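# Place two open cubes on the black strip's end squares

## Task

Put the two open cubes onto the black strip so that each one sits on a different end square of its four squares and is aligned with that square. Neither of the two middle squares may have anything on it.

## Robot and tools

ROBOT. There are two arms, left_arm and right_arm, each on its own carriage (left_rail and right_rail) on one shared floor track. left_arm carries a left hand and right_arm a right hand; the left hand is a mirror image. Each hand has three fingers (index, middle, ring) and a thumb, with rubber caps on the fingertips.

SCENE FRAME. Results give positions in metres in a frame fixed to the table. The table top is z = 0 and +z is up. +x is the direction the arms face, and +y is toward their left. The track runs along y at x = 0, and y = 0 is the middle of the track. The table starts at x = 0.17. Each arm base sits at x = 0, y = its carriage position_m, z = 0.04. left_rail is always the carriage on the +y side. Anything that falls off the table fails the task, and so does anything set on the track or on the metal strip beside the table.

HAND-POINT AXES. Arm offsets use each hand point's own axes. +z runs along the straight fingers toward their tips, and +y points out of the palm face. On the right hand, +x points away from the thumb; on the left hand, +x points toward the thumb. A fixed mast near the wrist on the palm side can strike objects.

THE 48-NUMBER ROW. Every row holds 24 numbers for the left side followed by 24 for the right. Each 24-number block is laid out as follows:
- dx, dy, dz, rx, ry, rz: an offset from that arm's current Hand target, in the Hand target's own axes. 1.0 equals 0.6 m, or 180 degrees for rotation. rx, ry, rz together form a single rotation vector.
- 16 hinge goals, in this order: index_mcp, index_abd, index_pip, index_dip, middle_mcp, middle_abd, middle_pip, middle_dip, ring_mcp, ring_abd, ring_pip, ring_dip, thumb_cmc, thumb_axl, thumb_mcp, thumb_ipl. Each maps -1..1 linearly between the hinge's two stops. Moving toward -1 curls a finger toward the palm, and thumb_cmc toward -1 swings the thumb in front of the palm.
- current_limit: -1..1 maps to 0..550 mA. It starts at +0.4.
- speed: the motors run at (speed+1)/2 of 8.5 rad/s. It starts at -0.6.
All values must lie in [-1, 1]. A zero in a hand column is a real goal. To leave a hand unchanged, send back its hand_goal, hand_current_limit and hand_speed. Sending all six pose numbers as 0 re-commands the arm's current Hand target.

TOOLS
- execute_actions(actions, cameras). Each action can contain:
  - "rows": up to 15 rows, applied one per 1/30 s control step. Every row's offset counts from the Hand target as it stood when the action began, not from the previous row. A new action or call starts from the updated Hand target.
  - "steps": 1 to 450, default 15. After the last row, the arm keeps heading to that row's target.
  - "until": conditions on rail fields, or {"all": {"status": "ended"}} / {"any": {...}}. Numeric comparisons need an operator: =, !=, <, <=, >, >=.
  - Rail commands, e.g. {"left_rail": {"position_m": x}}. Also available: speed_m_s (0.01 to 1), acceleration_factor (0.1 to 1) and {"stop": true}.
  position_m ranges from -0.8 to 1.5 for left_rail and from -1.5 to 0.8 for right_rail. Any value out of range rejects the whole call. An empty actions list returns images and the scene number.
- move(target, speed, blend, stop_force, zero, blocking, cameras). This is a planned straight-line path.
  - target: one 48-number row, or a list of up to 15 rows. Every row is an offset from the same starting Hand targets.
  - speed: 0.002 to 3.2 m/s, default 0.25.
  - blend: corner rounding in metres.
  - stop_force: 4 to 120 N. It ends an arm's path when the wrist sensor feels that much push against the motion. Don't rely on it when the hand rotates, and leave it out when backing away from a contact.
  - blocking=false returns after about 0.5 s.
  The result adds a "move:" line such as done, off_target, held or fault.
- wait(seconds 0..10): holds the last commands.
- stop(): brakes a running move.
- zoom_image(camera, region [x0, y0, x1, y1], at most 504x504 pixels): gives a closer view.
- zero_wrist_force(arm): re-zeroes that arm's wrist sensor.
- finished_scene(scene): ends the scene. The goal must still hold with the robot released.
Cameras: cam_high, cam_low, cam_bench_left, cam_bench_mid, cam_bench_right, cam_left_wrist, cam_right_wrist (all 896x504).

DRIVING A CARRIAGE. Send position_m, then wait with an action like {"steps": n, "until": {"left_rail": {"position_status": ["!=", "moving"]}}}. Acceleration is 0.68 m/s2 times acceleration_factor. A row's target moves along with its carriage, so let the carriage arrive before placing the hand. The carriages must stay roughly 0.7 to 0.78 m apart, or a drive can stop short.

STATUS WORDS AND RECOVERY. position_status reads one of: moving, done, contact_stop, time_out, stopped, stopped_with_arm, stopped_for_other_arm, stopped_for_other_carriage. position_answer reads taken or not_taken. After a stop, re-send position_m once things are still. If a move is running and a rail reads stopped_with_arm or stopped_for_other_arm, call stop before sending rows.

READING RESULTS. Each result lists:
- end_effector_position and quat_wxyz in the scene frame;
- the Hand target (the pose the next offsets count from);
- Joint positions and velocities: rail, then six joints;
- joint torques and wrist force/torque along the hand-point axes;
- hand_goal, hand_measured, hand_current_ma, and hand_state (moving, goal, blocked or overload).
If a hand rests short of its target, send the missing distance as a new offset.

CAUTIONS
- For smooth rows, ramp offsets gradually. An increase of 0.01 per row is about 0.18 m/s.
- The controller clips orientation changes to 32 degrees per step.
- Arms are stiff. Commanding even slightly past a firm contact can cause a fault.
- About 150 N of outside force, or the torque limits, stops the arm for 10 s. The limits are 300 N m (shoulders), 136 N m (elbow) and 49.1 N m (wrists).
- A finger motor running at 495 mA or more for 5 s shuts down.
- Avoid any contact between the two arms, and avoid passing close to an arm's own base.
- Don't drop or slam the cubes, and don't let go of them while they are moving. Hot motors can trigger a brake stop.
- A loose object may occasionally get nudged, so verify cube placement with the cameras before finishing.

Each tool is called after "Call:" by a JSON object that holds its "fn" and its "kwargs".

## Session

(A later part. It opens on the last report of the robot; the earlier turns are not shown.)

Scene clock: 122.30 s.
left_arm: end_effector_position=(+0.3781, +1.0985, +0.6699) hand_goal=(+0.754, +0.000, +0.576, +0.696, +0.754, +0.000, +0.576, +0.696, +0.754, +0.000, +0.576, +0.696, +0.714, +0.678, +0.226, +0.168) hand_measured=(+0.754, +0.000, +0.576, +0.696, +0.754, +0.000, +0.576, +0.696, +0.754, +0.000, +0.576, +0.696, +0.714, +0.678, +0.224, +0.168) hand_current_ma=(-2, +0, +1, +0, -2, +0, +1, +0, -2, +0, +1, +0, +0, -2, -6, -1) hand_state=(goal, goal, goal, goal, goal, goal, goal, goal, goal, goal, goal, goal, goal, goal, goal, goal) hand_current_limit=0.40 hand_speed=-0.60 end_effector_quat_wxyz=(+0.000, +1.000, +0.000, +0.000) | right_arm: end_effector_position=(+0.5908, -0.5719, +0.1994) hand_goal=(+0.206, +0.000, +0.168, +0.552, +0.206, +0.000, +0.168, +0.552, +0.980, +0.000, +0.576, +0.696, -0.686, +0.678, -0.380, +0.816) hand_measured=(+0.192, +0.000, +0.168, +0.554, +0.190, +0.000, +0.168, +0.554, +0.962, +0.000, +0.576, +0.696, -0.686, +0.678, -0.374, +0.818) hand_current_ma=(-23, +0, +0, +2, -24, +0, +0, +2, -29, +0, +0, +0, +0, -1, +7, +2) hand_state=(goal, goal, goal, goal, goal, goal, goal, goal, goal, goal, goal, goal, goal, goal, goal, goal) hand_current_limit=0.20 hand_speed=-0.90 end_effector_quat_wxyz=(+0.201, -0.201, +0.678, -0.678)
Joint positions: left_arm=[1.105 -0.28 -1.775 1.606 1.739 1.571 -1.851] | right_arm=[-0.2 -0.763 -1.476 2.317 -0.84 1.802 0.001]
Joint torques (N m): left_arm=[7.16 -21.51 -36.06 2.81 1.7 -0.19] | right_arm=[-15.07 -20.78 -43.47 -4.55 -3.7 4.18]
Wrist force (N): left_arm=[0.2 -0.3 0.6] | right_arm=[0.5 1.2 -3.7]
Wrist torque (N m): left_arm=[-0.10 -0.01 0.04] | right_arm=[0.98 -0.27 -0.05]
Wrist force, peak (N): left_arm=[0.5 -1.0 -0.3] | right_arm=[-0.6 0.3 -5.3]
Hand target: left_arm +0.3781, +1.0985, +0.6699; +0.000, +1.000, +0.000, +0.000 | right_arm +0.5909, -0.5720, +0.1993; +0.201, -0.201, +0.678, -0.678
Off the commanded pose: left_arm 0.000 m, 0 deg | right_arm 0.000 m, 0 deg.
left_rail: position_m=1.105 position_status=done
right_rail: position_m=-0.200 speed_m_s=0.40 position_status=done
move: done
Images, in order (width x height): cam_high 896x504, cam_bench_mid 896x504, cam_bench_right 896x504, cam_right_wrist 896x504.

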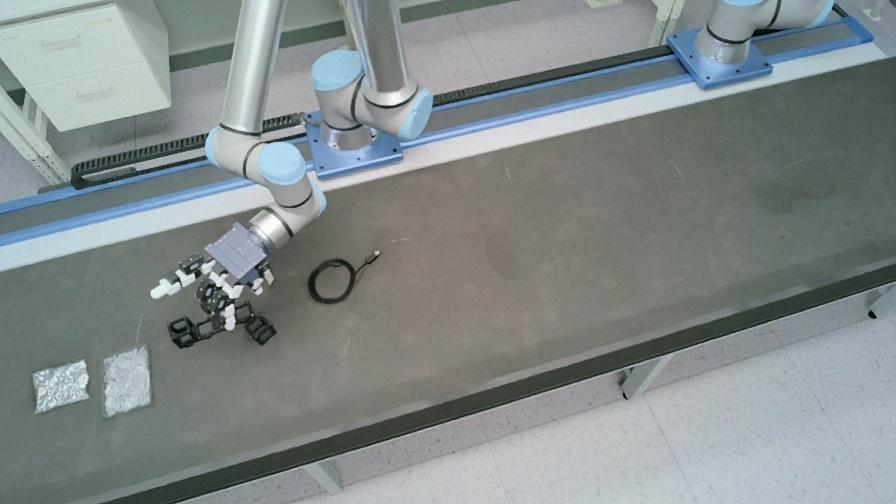

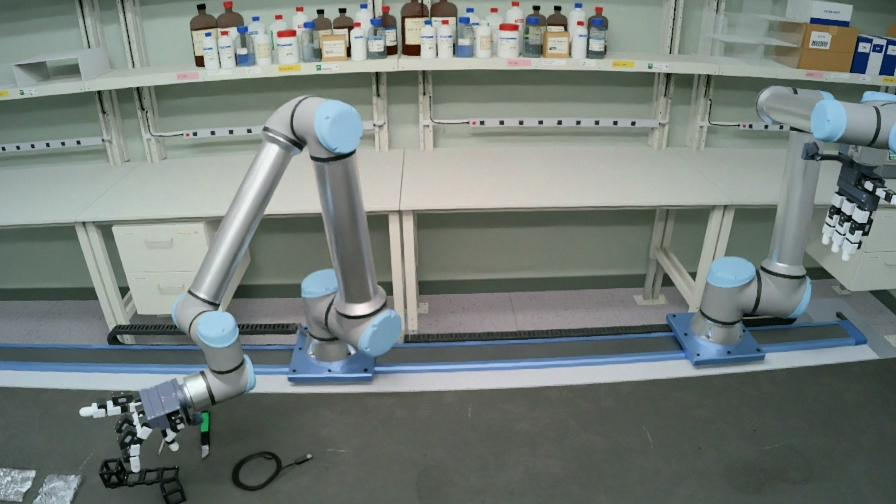

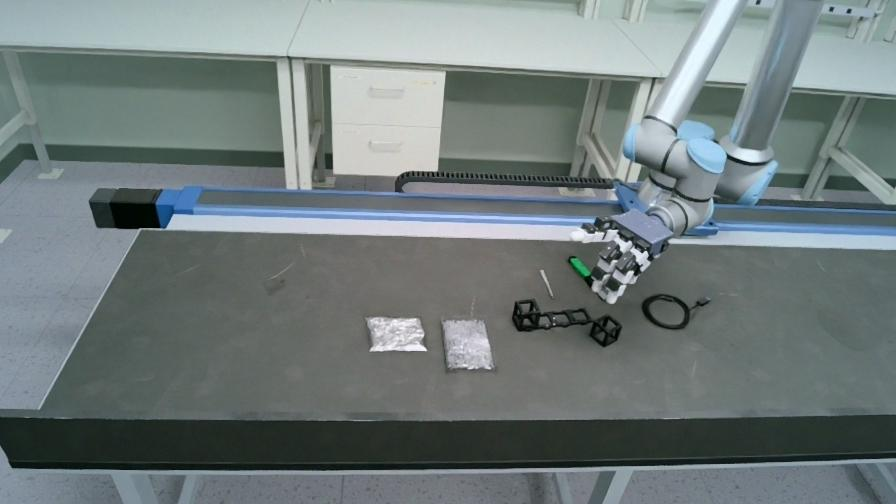

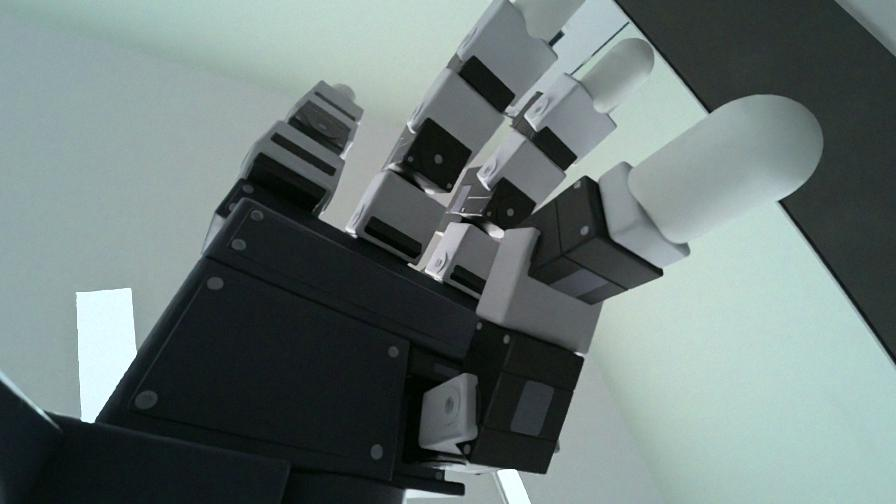

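Call:
{"fn": "move", "kwargs": {"target": [0,0,0,0,0,0,0.754,0,0.576,0.696,0.754,0,0.576,0.696,0.754,0,0.576,0.696,0.714,0.678,0.226,0.168,0.4,-0.6, 0,0.1567,0,0,0,0,0.205,0,0.168,0.551,0.205,0,0.168,0.551,0.98,0,0.576,0.696,-0.686,0.678,-0.38,0.816,0.2,-0.9], "speed": 0.1, "stop_force": 10, "cameras": ["cam_high","cam_bench_mid","cam_bench_right","cam_right_wrist"]}}

Call:
{"fn": "zoom_image", "kwargs": {"camera": "cam_bench_right", "region": [540, 270, 660, 360]}}

Call:
{"fn": "zoom_image", "kwargs": {"camera": "cam_high", "region": [195, 280, 315, 370]}}

Scene clock: 125.10 s.
left_arm: end_effector_position=(+0.3781, +1.0985, +0.6699) hand_goal=(+0.754, +0.000, +0.576, +0.696, +0.754, +0.000, +0.576, +0.696, +0.754, +0.000, +0.576, +0.696, +0.714, +0.678, +0.226, +0.168) hand_measured=(+0.754, +0.000, +0.576, +0.696, +0.754, +0.000, +0.576, +0.696, +0.754, +0.000, +0.576, +0.696, +0.714, +0.678, +0.224, +0.168) hand_current_ma=(-2, +0, +1, +0, -2, +0, +1, +0, -2, +0, +1, +0, +0, -2, -6, -1) hand_state=(goal, goal, goal, goal, goal, goal, goal, goal, goal, goal, goal, goal, goal, goal, goal, goal) hand_current_limit=0.40 hand_speed=-0.60 end_effector_quat_wxyz=(+0.000, +1.000, +0.000, +0.000) | right_arm: end_effector_position=(+0.5909, -0.5718, +0.1053) hand_goal=(+0.206, +0.000, +0.168, +0.552, +0.206, +0.000, +0.168, +0.552, +0.980, +0.000, +0.576, +0.696, -0.686, +0.678, -0.380, +0.816) hand_measured=(+0.192, +0.000, +0.168, +0.554, +0.190, +0.000, +0.168, +0.554, +0.962, +0.000, +0.576, +0.696, -0.686, +0.678, -0.374, +0.818) hand_current_ma=(-23, +0, +0, +2, -24, +0, +0, +2, -29, +0, +0, +0, +0, -1, +7, +2) hand_state=(goal, goal, goal, goal, goal, goal, goal, goal, goal, goal, goal, goal, goal, goal, goal, goal) hand_current_limit=0.20 hand_speed=-0.90 end_effector_quat_wxyz=(+0.201, -0.201, +0.678, -0.678)
Joint positions: left_arm=[1.105 -0.28 -1.775 1.606 1.739 1.571 -1.851] | right_arm=[-0.2 -0.763 -1.301 2.368 -1.067 1.803 0.001]
Joint torques (N m): left_arm=[7.36 -20.92 -36.38 2.78 1.55 -0.23] | right_arm=[12.49 -30.82 -12.12 -4.7 3.33 -3.44]
Wrist force (N): left_arm=[0.1 -0.8 0.4] | right_arm=[0.4 0.9 -4.1]
Wrist torque (N m): left_arm=[-0.14 0.01 0.03] | right_arm=[0.98 -0.26 -0.04]
Wrist force, peak (N): left_arm=[-0.1 -1.1 0.4] | right_arm=[0.3 1.4 -4.2]
Hand target: left_arm +0.3781, +1.0985, +0.6699; +0.000, +1.000, +0.000, +0.000 | right_arm +0.5909, -0.5718, +0.1053; +0.201, -0.201, +0.678, -0.678
Off the commanded pose: left_arm 0.000 m, 0 deg | right_arm 0.000 m, 0 deg.
left_rail: position_m=1.105 position_status=done
right_rail: position_m=-0.200 speed_m_s=0.40 position_status=done
move: done
Images, in order (width x height): cam_high 896x504, cam_bench_mid 896x504, cam_bench_right 896x504, cam_right_wrist 896x504.

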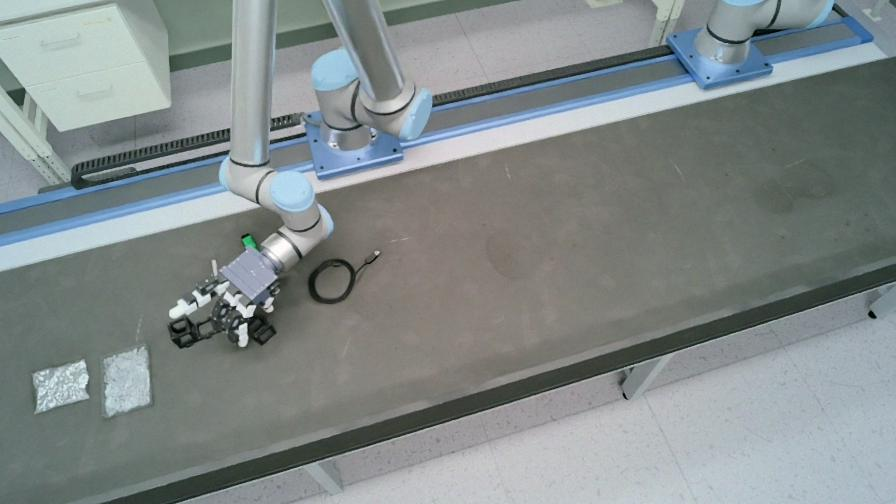

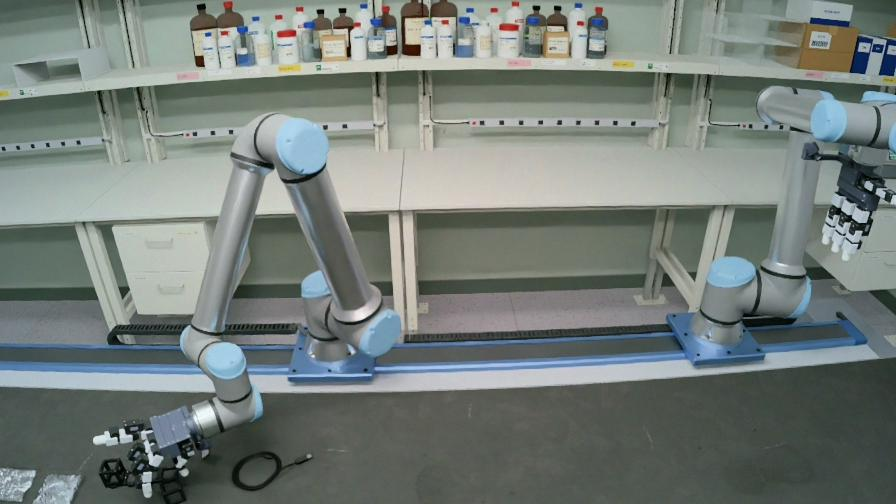

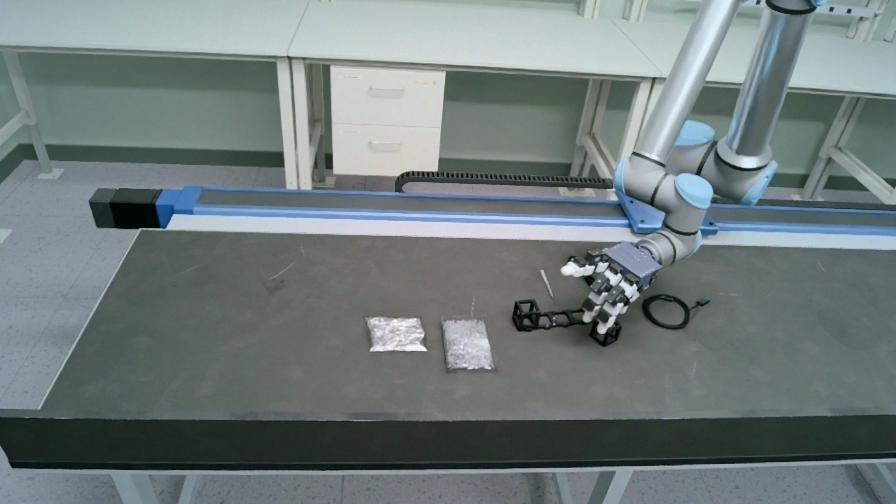

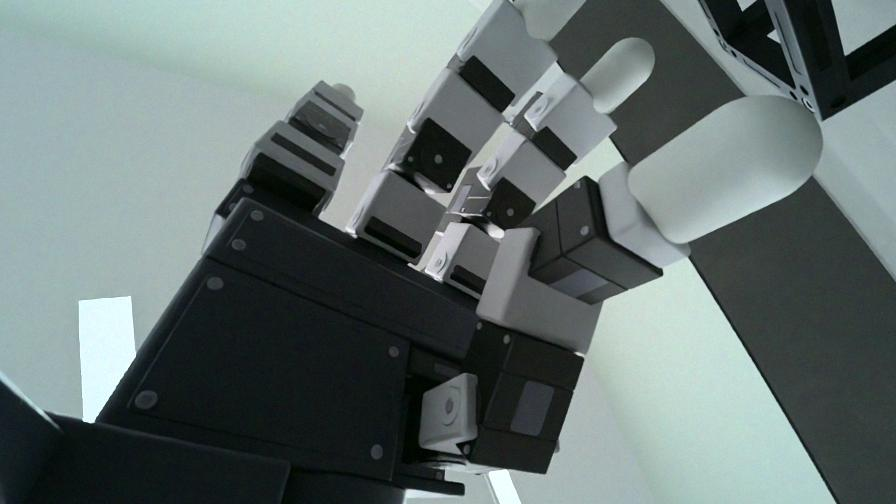

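Scaled by 4.200 from the camera's 896x504 image, which has a finer 1280x720 frame.

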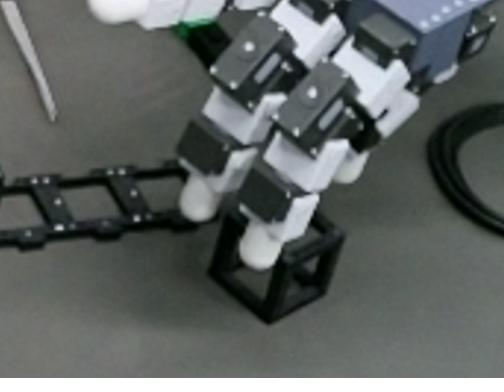

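Scaled by 4.200 from the camera's 896x504 image, which has a finer 1280x720 frame.

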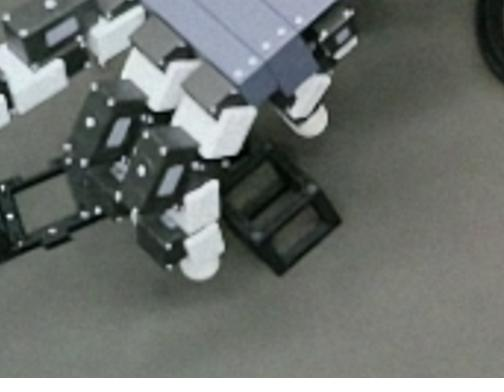

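Call:
{"fn": "move", "kwargs": {"target": [[0,0,0,0,0,0,0.754,0,0.576,0.696,0.754,0,0.576,0.696,0.754,0,0.576,0.696,0.714,0.678,0.226,0.168,0.4,-0.6, 0.0072,0,0.0088,0,0,0,0.205,0,0.168,0.551,0.205,0,0.168,0.551,0.98,0,0.576,0.696,-0.686,0.678,-0.38,0.816,0.2,-0.9],[0,0,0,0,0,0,0.754,0,0.576,0.696,0.754,0,0.576,0.696,0.754,0,0.576,0.696,0.714,0.678,0.226,0.168,0.4,-0.6, 0.0072,0.0505,0.0088,0,0,0,0.205,0,0.168,0.551,0.205,0,0.168,0.551,0.98,0,0.576,0.696,-0.686,0.678,-0.38,0.816,0.2,-0.9]], "speed": 0.03, "stop_force": 6, "cameras": ["cam_high","cam_bench_mid","cam_bench_right","cam_right_wrist"]}}

Call:
{"fn": "zoom_image", "kwargs": {"camera": "cam_bench_right", "region": [540, 270, 660, 360]}}

Call:
{"fn": "zoom_image", "kwargs": {"camera": "cam_high", "region": [195, 280, 315, 370]}}

Scene clock: 129.63 s.
left_arm: end_effector_position=(+0.3781, +1.0985, +0.6699) hand_goal=(+0.754, +0.000, +0.576, +0.696, +0.754, +0.000, +0.576, +0.696, +0.754, +0.000, +0.576, +0.696, +0.714, +0.678, +0.226, +0.168) hand_measured=(+0.754, +0.000, +0.576, +0.696, +0.754, +0.000, +0.576, +0.696, +0.754, +0.000, +0.576, +0.696, +0.714, +0.678, +0.224, +0.168) hand_current_ma=(-2, +0, +1, +0, -2, +0, +1, +0, -2, +0, +1, +0, +0, -2, -6, -1) hand_state=(goal, goal, goal, goal, goal, goal, goal, goal, goal, goal, goal, goal, goal, goal, goal, goal) hand_current_limit=0.40 hand_speed=-0.60 end_effector_quat_wxyz=(+0.000, +1.000, +0.000, +0.000) | right_arm: end_effector_position=(+0.5901, -0.5786, +0.0750) hand_goal=(+0.206, +0.000, +0.168, +0.552, +0.206, +0.000, +0.168, +0.552, +0.980, +0.000, +0.576, +0.696, -0.686, +0.678, -0.380, +0.816) hand_measured=(+0.192, +0.000, +0.168, +0.554, +0.190, +0.000, +0.168, +0.554, +0.962, +0.000, +0.576, +0.696, -0.686, +0.678, -0.374, +0.818) hand_current_ma=(-23, +0, +0, +2, -24, +0, +0, +2, -29, +0, +0, +0, +0, -1, +7, +2) hand_state=(goal, goal, goal, goal, goal, goal, goal, goal, goal, goal, goal, goal, goal, goal, goal, goal) hand_current_limit=0.20 hand_speed=-0.90 end_effector_quat_wxyz=(+0.201, -0.201, +0.678, -0.678)
Joint positions: left_arm=[1.105 -0.28 -1.775 1.606 1.739 1.571 -1.851] | right_arm=[-0.2 -0.775 -1.235 2.374 -1.138 1.79 0.001]
Joint torques (N m): left_arm=[7.49 -22.41 -35.94 2.77 1.67 -0.05] | right_arm=[2.94 -34.11 -9 -4.65 0.4 -1.48]
Wrist force (N): left_arm=[0.3 -0.7 0.3] | right_arm=[0.6 1.3 -4.2]
Wrist torque (N m): left_arm=[-0.12 -0.02 0.04] | right_arm=[1.05 -0.23 -0.02]
Wrist force, peak (N): left_arm=[-0.1 -1.1 -0.2] | right_arm=[0.5 1.2 -4.3]
Hand target: left_arm +0.3781, +1.0985, +0.6699; +0.000, +1.000, +0.000, +0.000 | right_arm +0.5901, -0.5786, +0.0750; +0.201, -0.201, +0.678, -0.678
Off the commanded pose: left_arm 0.000 m, 0 deg | right_arm 0.000 m, 0 deg.
left_rail: position_m=1.105 position_status=done
right_rail: position_m=-0.200 speed_m_s=0.40 position_status=done
move: done
Images, in order (width x height): cam_high 896x504, cam_bench_mid 896x504, cam_bench_right 896x504, cam_right_wrist 896x504.

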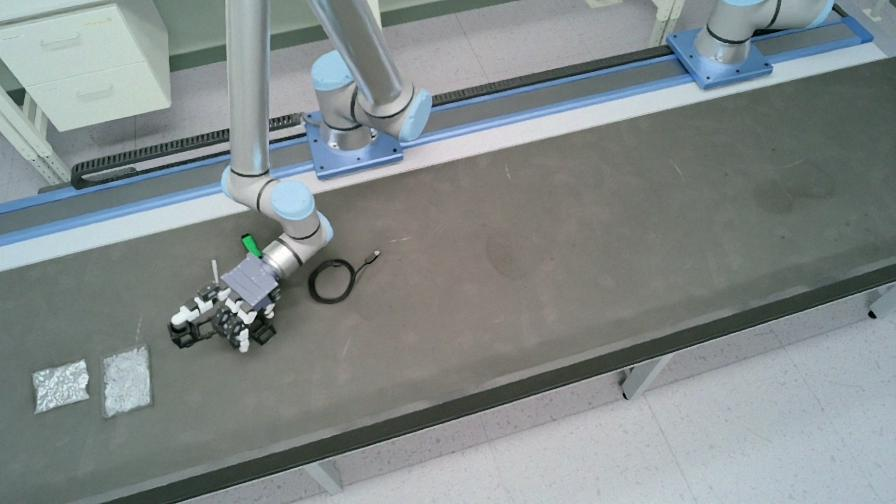

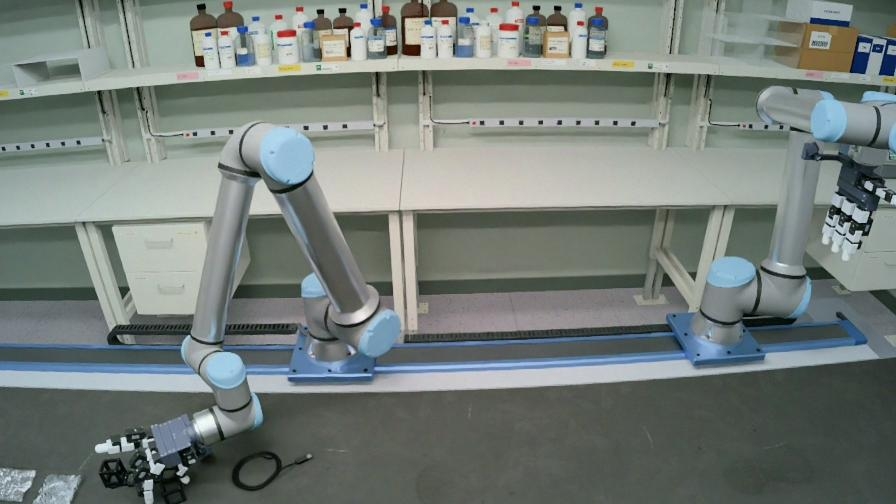

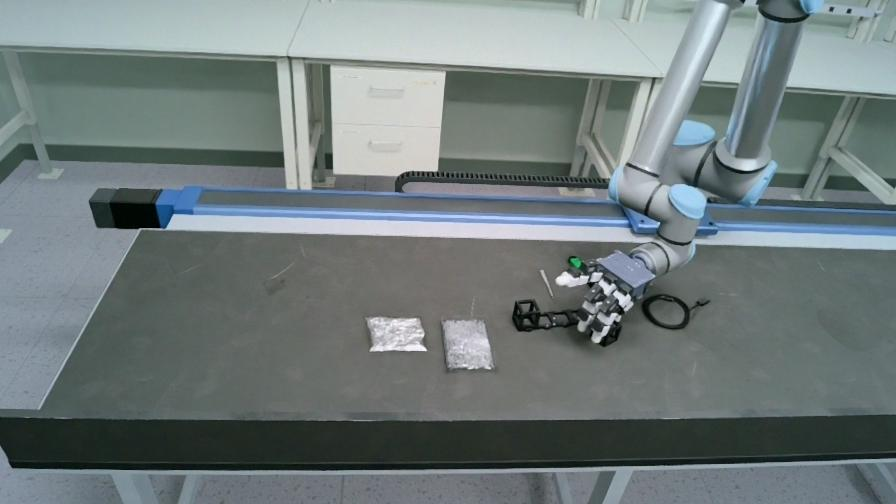

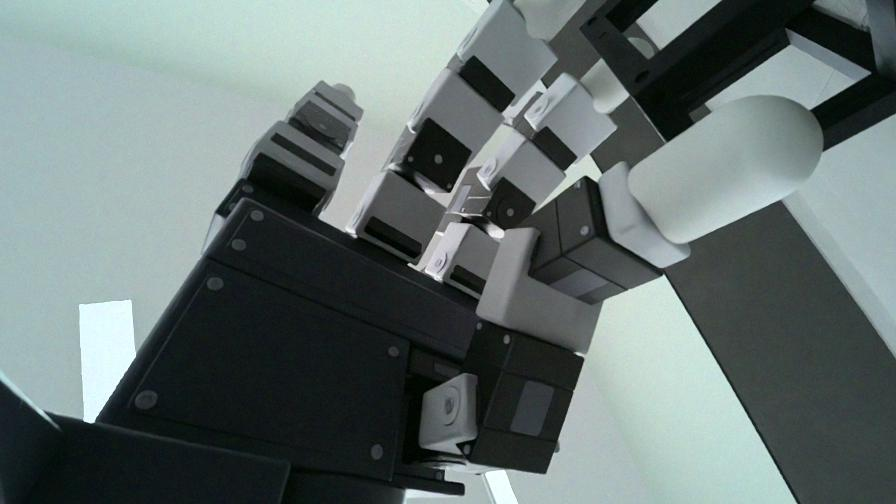

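Scaled by 4.200 from the camera's 896x504 image, which has a finer 1280x720 frame.

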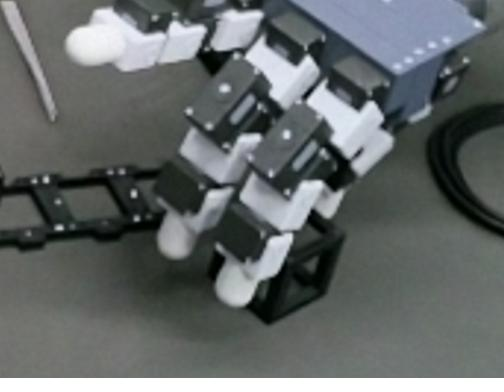

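Scaled by 4.200 from the camera's 896x504 image, which has a finer 1280x720 frame.

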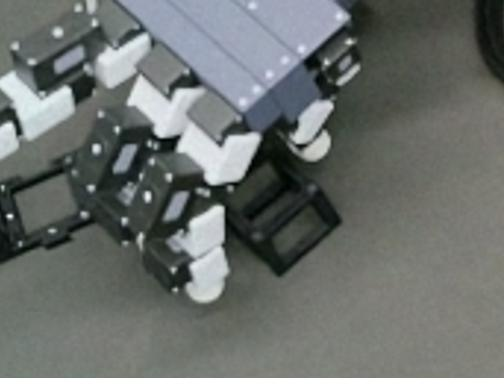

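Call:
{"fn": "execute_actions", "kwargs": {"actions": [{"rows":[[0,0,0,0,0,0,0.754,0,0.576,0.696,0.754,0,0.576,0.696,0.754,0,0.576,0.696,0.714,0.678,0.226,0.168,0.4,-0.6, 0,0,0,0,0,0,0.205,0,0.168,0.551,0.205,0,0.168,0.551,0.98,0,0.576,0.696,-0.686,0.678,-0.449,0.816,0.2,-0.92]],"steps":25},{"rows":[[0,0,0,0,0,0,0.754,0,0.576,0.696,0.754,0,0.576,0.696,0.754,0,0.576,0.696,0.714,0.678,0.226,0.168,0.4,-0.6, 0,0,0,0,0,0,-0.04,0,0.168,0.551,-0.04,0,0.168,0.551,0.98,0,0.576,0.696,-0.686,0.678,-0.449,0.816,0.2,-0.92]],"steps":75}], "cameras": ["cam_high","cam_bench_right","cam_right_wrist"]}}

Call:
{"fn": "zoom_image", "kwargs": {"camera": "cam_bench_right", "region": [540, 270, 660, 360]}}

Call:
{"fn": "zoom_image", "kwargs": {"camera": "cam_right_wrist", "region": [496, 0, 896, 300]}}

Scene clock: 134.13 s.
left_arm: end_effector_position=(+0.3781, +1.0985, +0.6699) hand_goal=(+0.754, +0.000, +0.576, +0.696, +0.754, +0.000, +0.576, +0.696, +0.754, +0.000, +0.576, +0.696, +0.714, +0.678, +0.226, +0.168) hand_measured=(+0.754, +0.000, +0.576, +0.696, +0.754, +0.000, +0.576, +0.696, +0.754, +0.000, +0.576, +0.696, +0.714, +0.678, +0.224, +0.168) hand_current_ma=(-2, +0, +1, +0, -2, +0, +1, +0, -2, +0, +1, +0, +0, -2, -6, -1) hand_state=(goal, goal, goal, goal, goal, goal, goal, goal, goal, goal, goal, goal, goal, goal, goal, goal) hand_current_limit=0.40 hand_speed=-0.60 end_effector_quat_wxyz=(+0.000, +1.000, +0.000, +0.000) | right_arm: end_effector_position=(+0.5901, -0.5786, +0.0750) hand_goal=(-0.040, +0.000, +0.168, +0.552, -0.040, +0.000, +0.168, +0.552, +0.980, +0.000, +0.576, +0.696, -0.686, +0.678, -0.448, +0.816) hand_measured=(+0.010, +0.000, +0.180, +0.556, +0.002, +0.000, +0.178, +0.556, +0.962, +0.000, +0.576, +0.696, -0.688, +0.678, -0.436, +0.826) hand_current_ma=(+121, +0, +14, +3, +99, +0, +12, +3, -29, +0, +0, +0, -1, -1, +20, +16) hand_state=(blocked, goal, goal, goal, blocked, goal, goal, goal, goal, goal, goal, goal, goal, goal, goal, goal) hand_current_limit=0.20 hand_speed=-0.92 end_effector_quat_wxyz=(+0.201, -0.201, +0.678, -0.678)
Joint positions: left_arm=[1.105 -0.28 -1.775 1.606 1.739 1.571 -1.851] | right_arm=[-0.2 -0.775 -1.235 2.374 -1.138 1.79 0.001]
Joint torques (N m): left_arm=[8.59 -21.73 -35.89 2.61 1.58 -0.1] | right_arm=[5.34 -33.19 -10.26 -0.52 0.63 -1.33]
Wrist force (N): left_arm=[0.3 -0.6 0.1] | right_arm=[0.4 -0.7 -3.7]
Wrist torque (N m): left_arm=[-0.09 -0.02 0.04] | right_arm=[1.04 -0.20 -0.03]
Wrist force, peak (N): left_arm=[-0.2 -1.2 0.4] | right_arm=[0.4 1.0 -4.5]
Hand target: left_arm +0.3781, +1.0985, +0.6699; +0.000, +1.000, +0.000, +0.000 | right_arm +0.5901, -0.5786, +0.0750; +0.201, -0.201, +0.678, -0.678
Off the commanded pose: left_arm 0.000 m, 0 deg | right_arm 0.000 m, 0 deg.
left_rail: position_m=1.105 position_status=done
right_rail: position_m=-0.200 speed_m_s=0.40 position_status=done
Images, in order (width x height): cam_high 896x504, cam_bench_right 896x504, cam_right_wrist 896x504.

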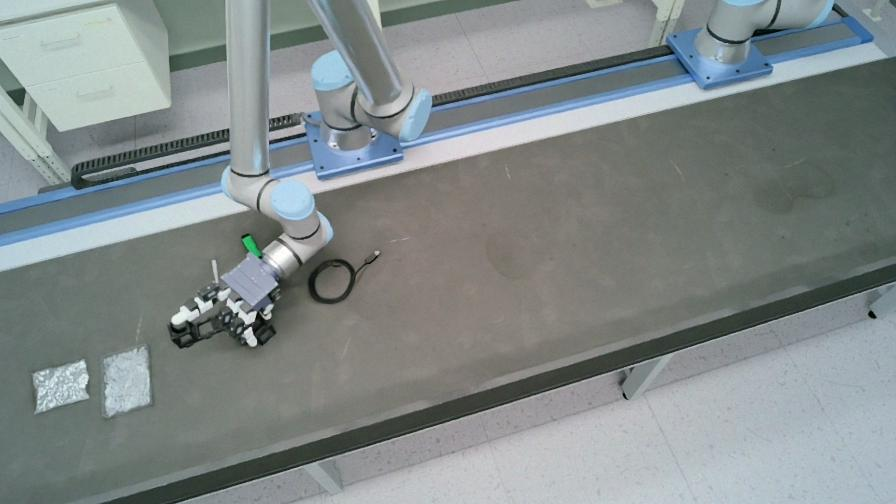

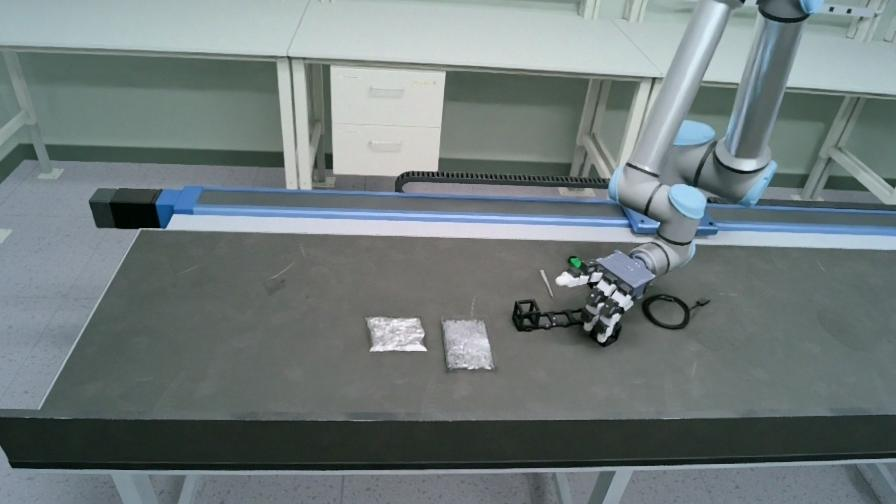

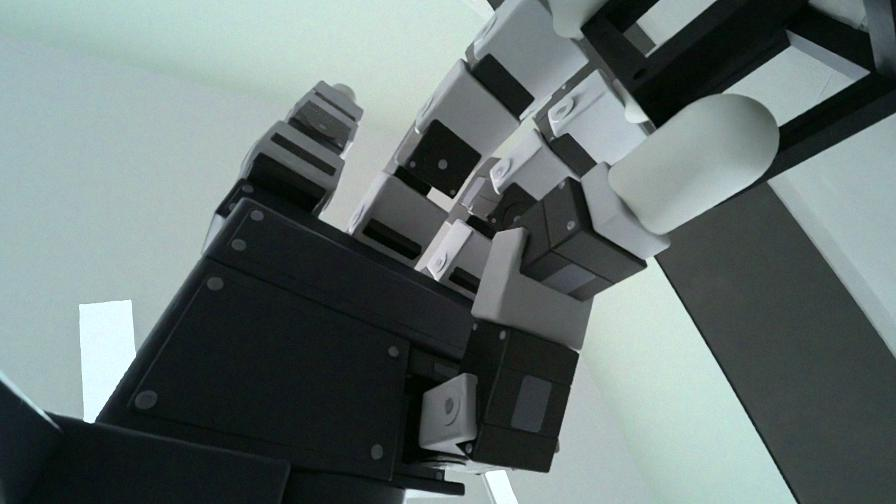

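Scaled by 4.200 from the camera's 896x504 image, which has a finer 1280x720 frame.

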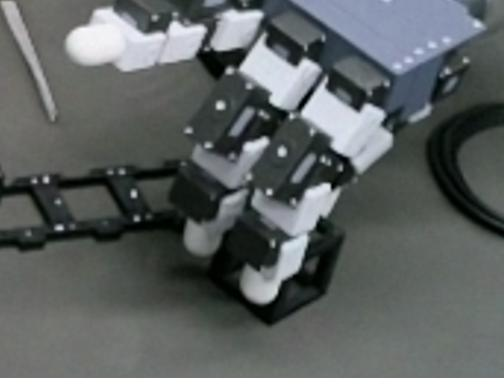

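Scaled by 1.260 from the camera's 896x504 image, which has a finer 1280x720 frame.

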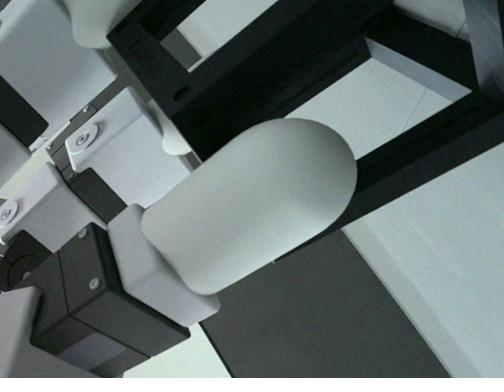

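Call:
{"fn": "execute_actions", "kwargs": {"actions": [{"rows":[[0,0,0,0,0,0,0.754,0,0.576,0.696,0.754,0,0.576,0.696,0.754,0,0.576,0.696,0.714,0.678,0.226,0.168,0.4,-0.6, 0,0,0,0,0,0,-0.1,0,0.168,0.551,-0.1,0,0.168,0.551,0.98,0,0.576,0.696,-0.686,0.678,-0.449,0.816,0.2,-0.92]],"steps":30}]}}

Call:
{"fn": "move", "kwargs": {"target": [0,0,0,0,0,0,0.754,0,0.576,0.696,0.754,0,0.576,0.696,0.754,0,0.576,0.696,0.714,0.678,0.226,0.168,0.4,-0.6, 0,-0.0917,0,0,0,0,-0.1,0,0.168,0.551,-0.1,0,0.168,0.551,0.98,0,0.576,0.696,-0.686,0.678,-0.449,0.816,0.2,-0.92], "speed": 0.04, "cameras": ["cam_high","cam_bench_mid","cam_bench_right","cam_right_wrist"]}}

Call:
{"fn": "zoom_image", "kwargs": {"camera": "cam_bench_right", "region": [500, 270, 620, 360]}}

Call:
{"fn": "zoom_image", "kwargs": {"camera": "cam_high", "region": [165, 290, 285, 380]}}

Call:
{"fn": "zoom_image", "kwargs": {"camera": "cam_bench_mid", "region": [90, 430, 190, 504]}}

Scene clock: 136.37 s.
left_arm: end_effector_position=(+0.3781, +1.0985, +0.6699) hand_goal=(+0.754, +0.000, +0.576, +0.696, +0.754, +0.000, +0.576, +0.696, +0.754, +0.000, +0.576, +0.696, +0.714, +0.678, +0.226, +0.168) hand_measured=(+0.754, +0.000, +0.576, +0.696, +0.754, +0.000, +0.576, +0.696, +0.754, +0.000, +0.576, +0.696, +0.714, +0.678, +0.224, +0.168) hand_current_ma=(-2, +0, +1, +0, -2, +0, +1, +0, -2, +0, +1, +0, +0, -2, -6, -1) hand_state=(goal, goal, goal, goal, goal, goal, goal, goal, goal, goal, goal, goal, goal, goal, goal, goal) hand_current_limit=0.40 hand_speed=-0.60 end_effector_quat_wxyz=(+0.000, +1.000, +0.000, +0.000) | right_arm: end_effector_position=(+0.5901, -0.5786, +0.0750) hand_goal=(-0.100, +0.000, +0.168, +0.552, -0.100, +0.000, +0.168, +0.552, +0.980, +0.000, +0.576, +0.696, -0.686, +0.678, -0.448, +0.816) hand_measured=(-0.034, +0.012, +0.188, +0.560, -0.068, -0.008, +0.186, +0.562, +0.962, +0.000, +0.576, +0.696, -0.696, +0.676, -0.428, +0.834) hand_current_ma=(+180, +14, +33, +10, +66, -8, +27, +11, -29, +0, +0, +0, -11, -2, +45, +43) hand_state=(blocked, goal, blocked, goal, blocked, goal, goal, goal, goal, goal, goal, goal, goal, goal, blocked, goal) hand_current_limit=0.20 hand_speed=-0.92 end_effector_quat_wxyz=(+0.201, -0.201, +0.678, -0.678)
Joint positions: left_arm=[1.105 -0.28 -1.775 1.606 1.739 1.571 -1.851] | right_arm=[-0.2 -0.775 -1.235 2.374 -1.138 1.79 0.001]
Joint torques (N m): left_arm=[7.13 -21.96 -35.88 2.56 1.6 -0.31] | right_arm=[5.81 -34.33 -10.97 -0.5 0.73 -1.3]
Wrist force (N): left_arm=[0.0 -0.6 -0.2] | right_arm=[0.4 -1.6 -3.8]
Wrist torque (N m): left_arm=[-0.06 0.00 0.02] | right_arm=[0.98 -0.20 -0.07]
Wrist force, peak (N): left_arm=[-0.1 -1.0 0.7] | right_arm=[0.2 -2.1 -4.0]
Hand target: left_arm +0.3781, +1.0985, +0.6699; +0.000, +1.000, +0.000, +0.000 | right_arm +0.5901, -0.5786, +0.0750; +0.201, -0.201, +0.678, -0.678
Off the commanded pose: left_arm 0.000 m, 0 deg | right_arm 0.000 m, 0 deg.
left_rail: position_m=1.105 position_status=done
right_rail: position_m=-0.200 speed_m_s=0.40 position_status=done

Scene clock: 138.17 s.
left_arm: end_effector_position=(+0.3781, +1.0985, +0.6699) hand_goal=(+0.754, +0.000, +0.576, +0.696, +0.754, +0.000, +0.576, +0.696, +0.754, +0.000, +0.576, +0.696, +0.714, +0.678, +0.226, +0.168) hand_measured=(+0.754, +0.000, +0.576, +0.696, +0.754, +0.000, +0.576, +0.696, +0.754, +0.000, +0.576, +0.696, +0.714, +0.678, +0.224, +0.168) hand_current_ma=(-2, +0, +1, +0, -2, +0, +1, +0, -2, +0, +1, +0, +0, -2, -6, -1) hand_state=(goal, goal, goal, goal, goal, goal, goal, goal, goal, goal, goal, goal, goal, goal, goal, goal) hand_current_limit=0.40 hand_speed=-0.60 end_effector_quat_wxyz=(+0.000, +1.000, +0.000, +0.000) | right_arm: end_effector_position=(+0.5901, -0.5787, +0.1300) hand_goal=(-0.100, +0.000, +0.168, +0.552, -0.100, +0.000, +0.168, +0.552, +0.980, +0.000, +0.576, +0.696, -0.686, +0.678, -0.448, +0.816) hand_measured=(-0.038, +0.016, +0.188, +0.560, -0.084, -0.008, +0.182, +0.560, +0.962, +0.000, +0.576, +0.696, -0.696, +0.676, -0.426, +0.834) hand_current_ma=(+167, +19, +33, +10, +23, -8, +19, +8, -29, +0, +0, +0, -12, -2, +54, +43) hand_state=(blocked, goal, blocked, goal, goal, goal, goal, goal, goal, goal, goal, goal, goal, goal, blocked, goal) hand_current_limit=0.20 hand_speed=-0.92 end_effector_quat_wxyz=(+0.201, -0.201, +0.678, -0.678)
Joint positions: left_arm=[1.105 -0.28 -1.775 1.606 1.739 1.571 -1.851] | right_arm=[-0.2 -0.775 -1.347 2.355 -1.006 1.79 0.001]
Joint torques (N m): left_arm=[8.31 -21.58 -35.7 2.57 1.64 -0.13] | right_arm=[-13.16 -60.89 -38.22 -0.19 -3.41 -2.61]
Wrist force (N): left_arm=[0.2 -0.6 0.4] | right_arm=[0.9 1.2 -3.7]
Wrist torque (N m): left_arm=[-0.11 -0.01 0.04] | right_arm=[0.97 -0.32 0.02]
Wrist force, peak (N): left_arm=[0.4 -1.1 0.6] | right_arm=[0.1 1.8 -4.3]
Hand target: left_arm +0.3781, +1.0985, +0.6699; +0.000, +1.000, +0.000, +0.000 | right_arm +0.5901, -0.5787, +0.1300; +0.201, -0.201, +0.678, -0.678
Off the commanded pose: left_arm 0.000 m, 0 deg | right_arm 0.000 m, 0 deg.
left_rail: position_m=1.105 position_status=done
right_rail: position_m=-0.200 speed_m_s=0.40 position_status=done
move: done
Images, in order (width x height): cam_high 896x504, cam_bench_mid 896x504, cam_bench_right 896x504, cam_right_wrist 896x504.

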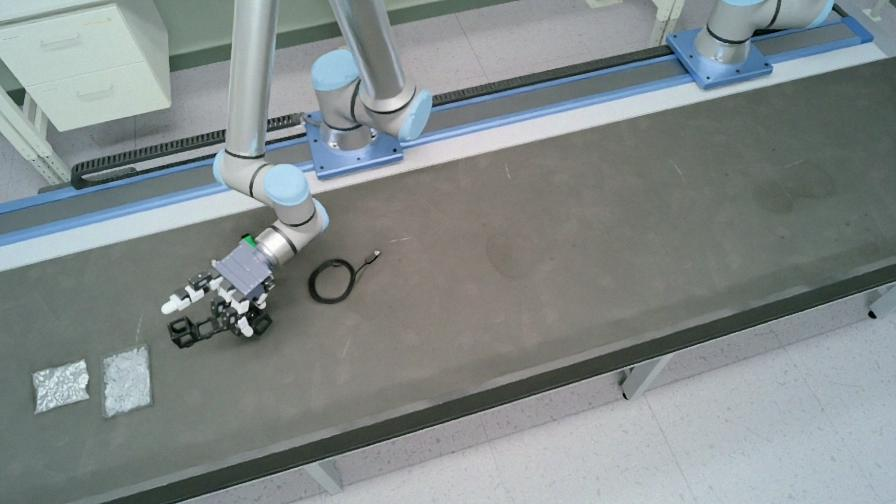

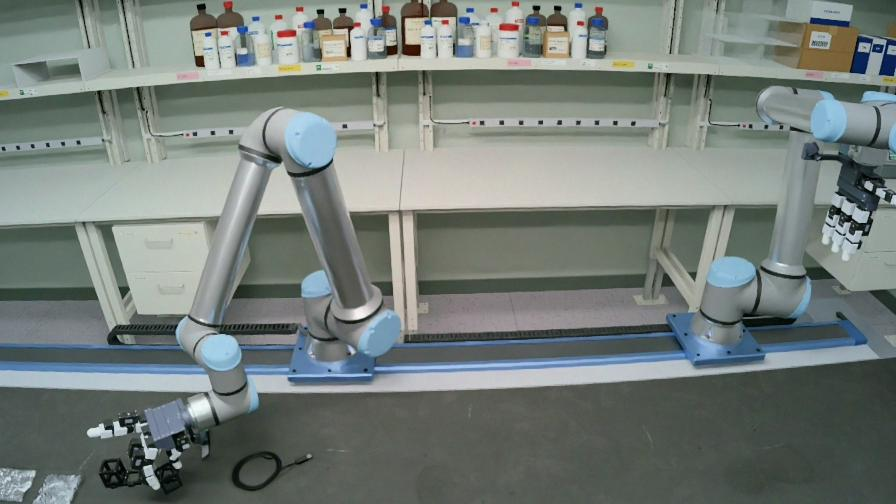

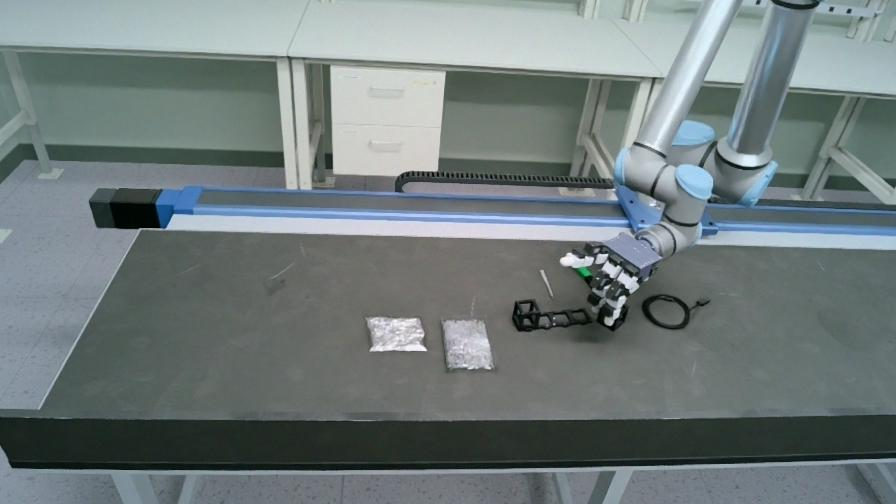

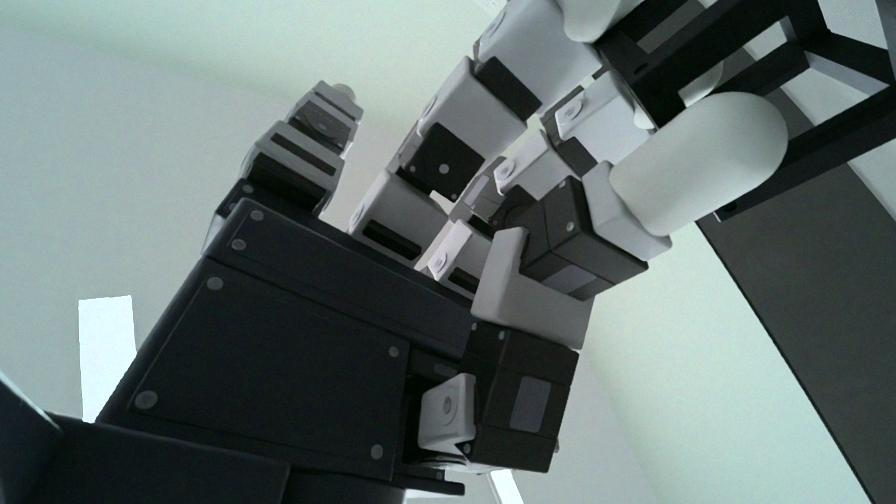

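Scaled by 4.200 from the camera's 896x504 image, which has a finer 1280x720 frame.

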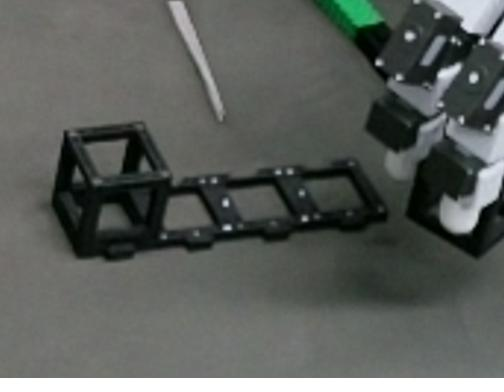

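Scaled by 4.200 from the camera's 896x504 image, which has a finer 1280x720 frame.

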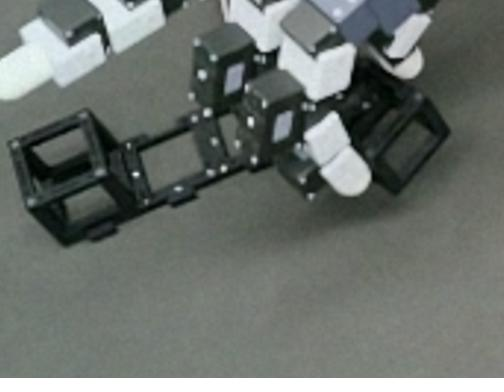

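Scaled by 5.040 from the camera's 896x504 image, which has a finer 1280x720 frame.

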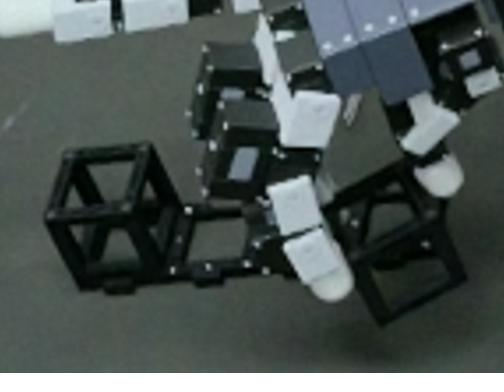

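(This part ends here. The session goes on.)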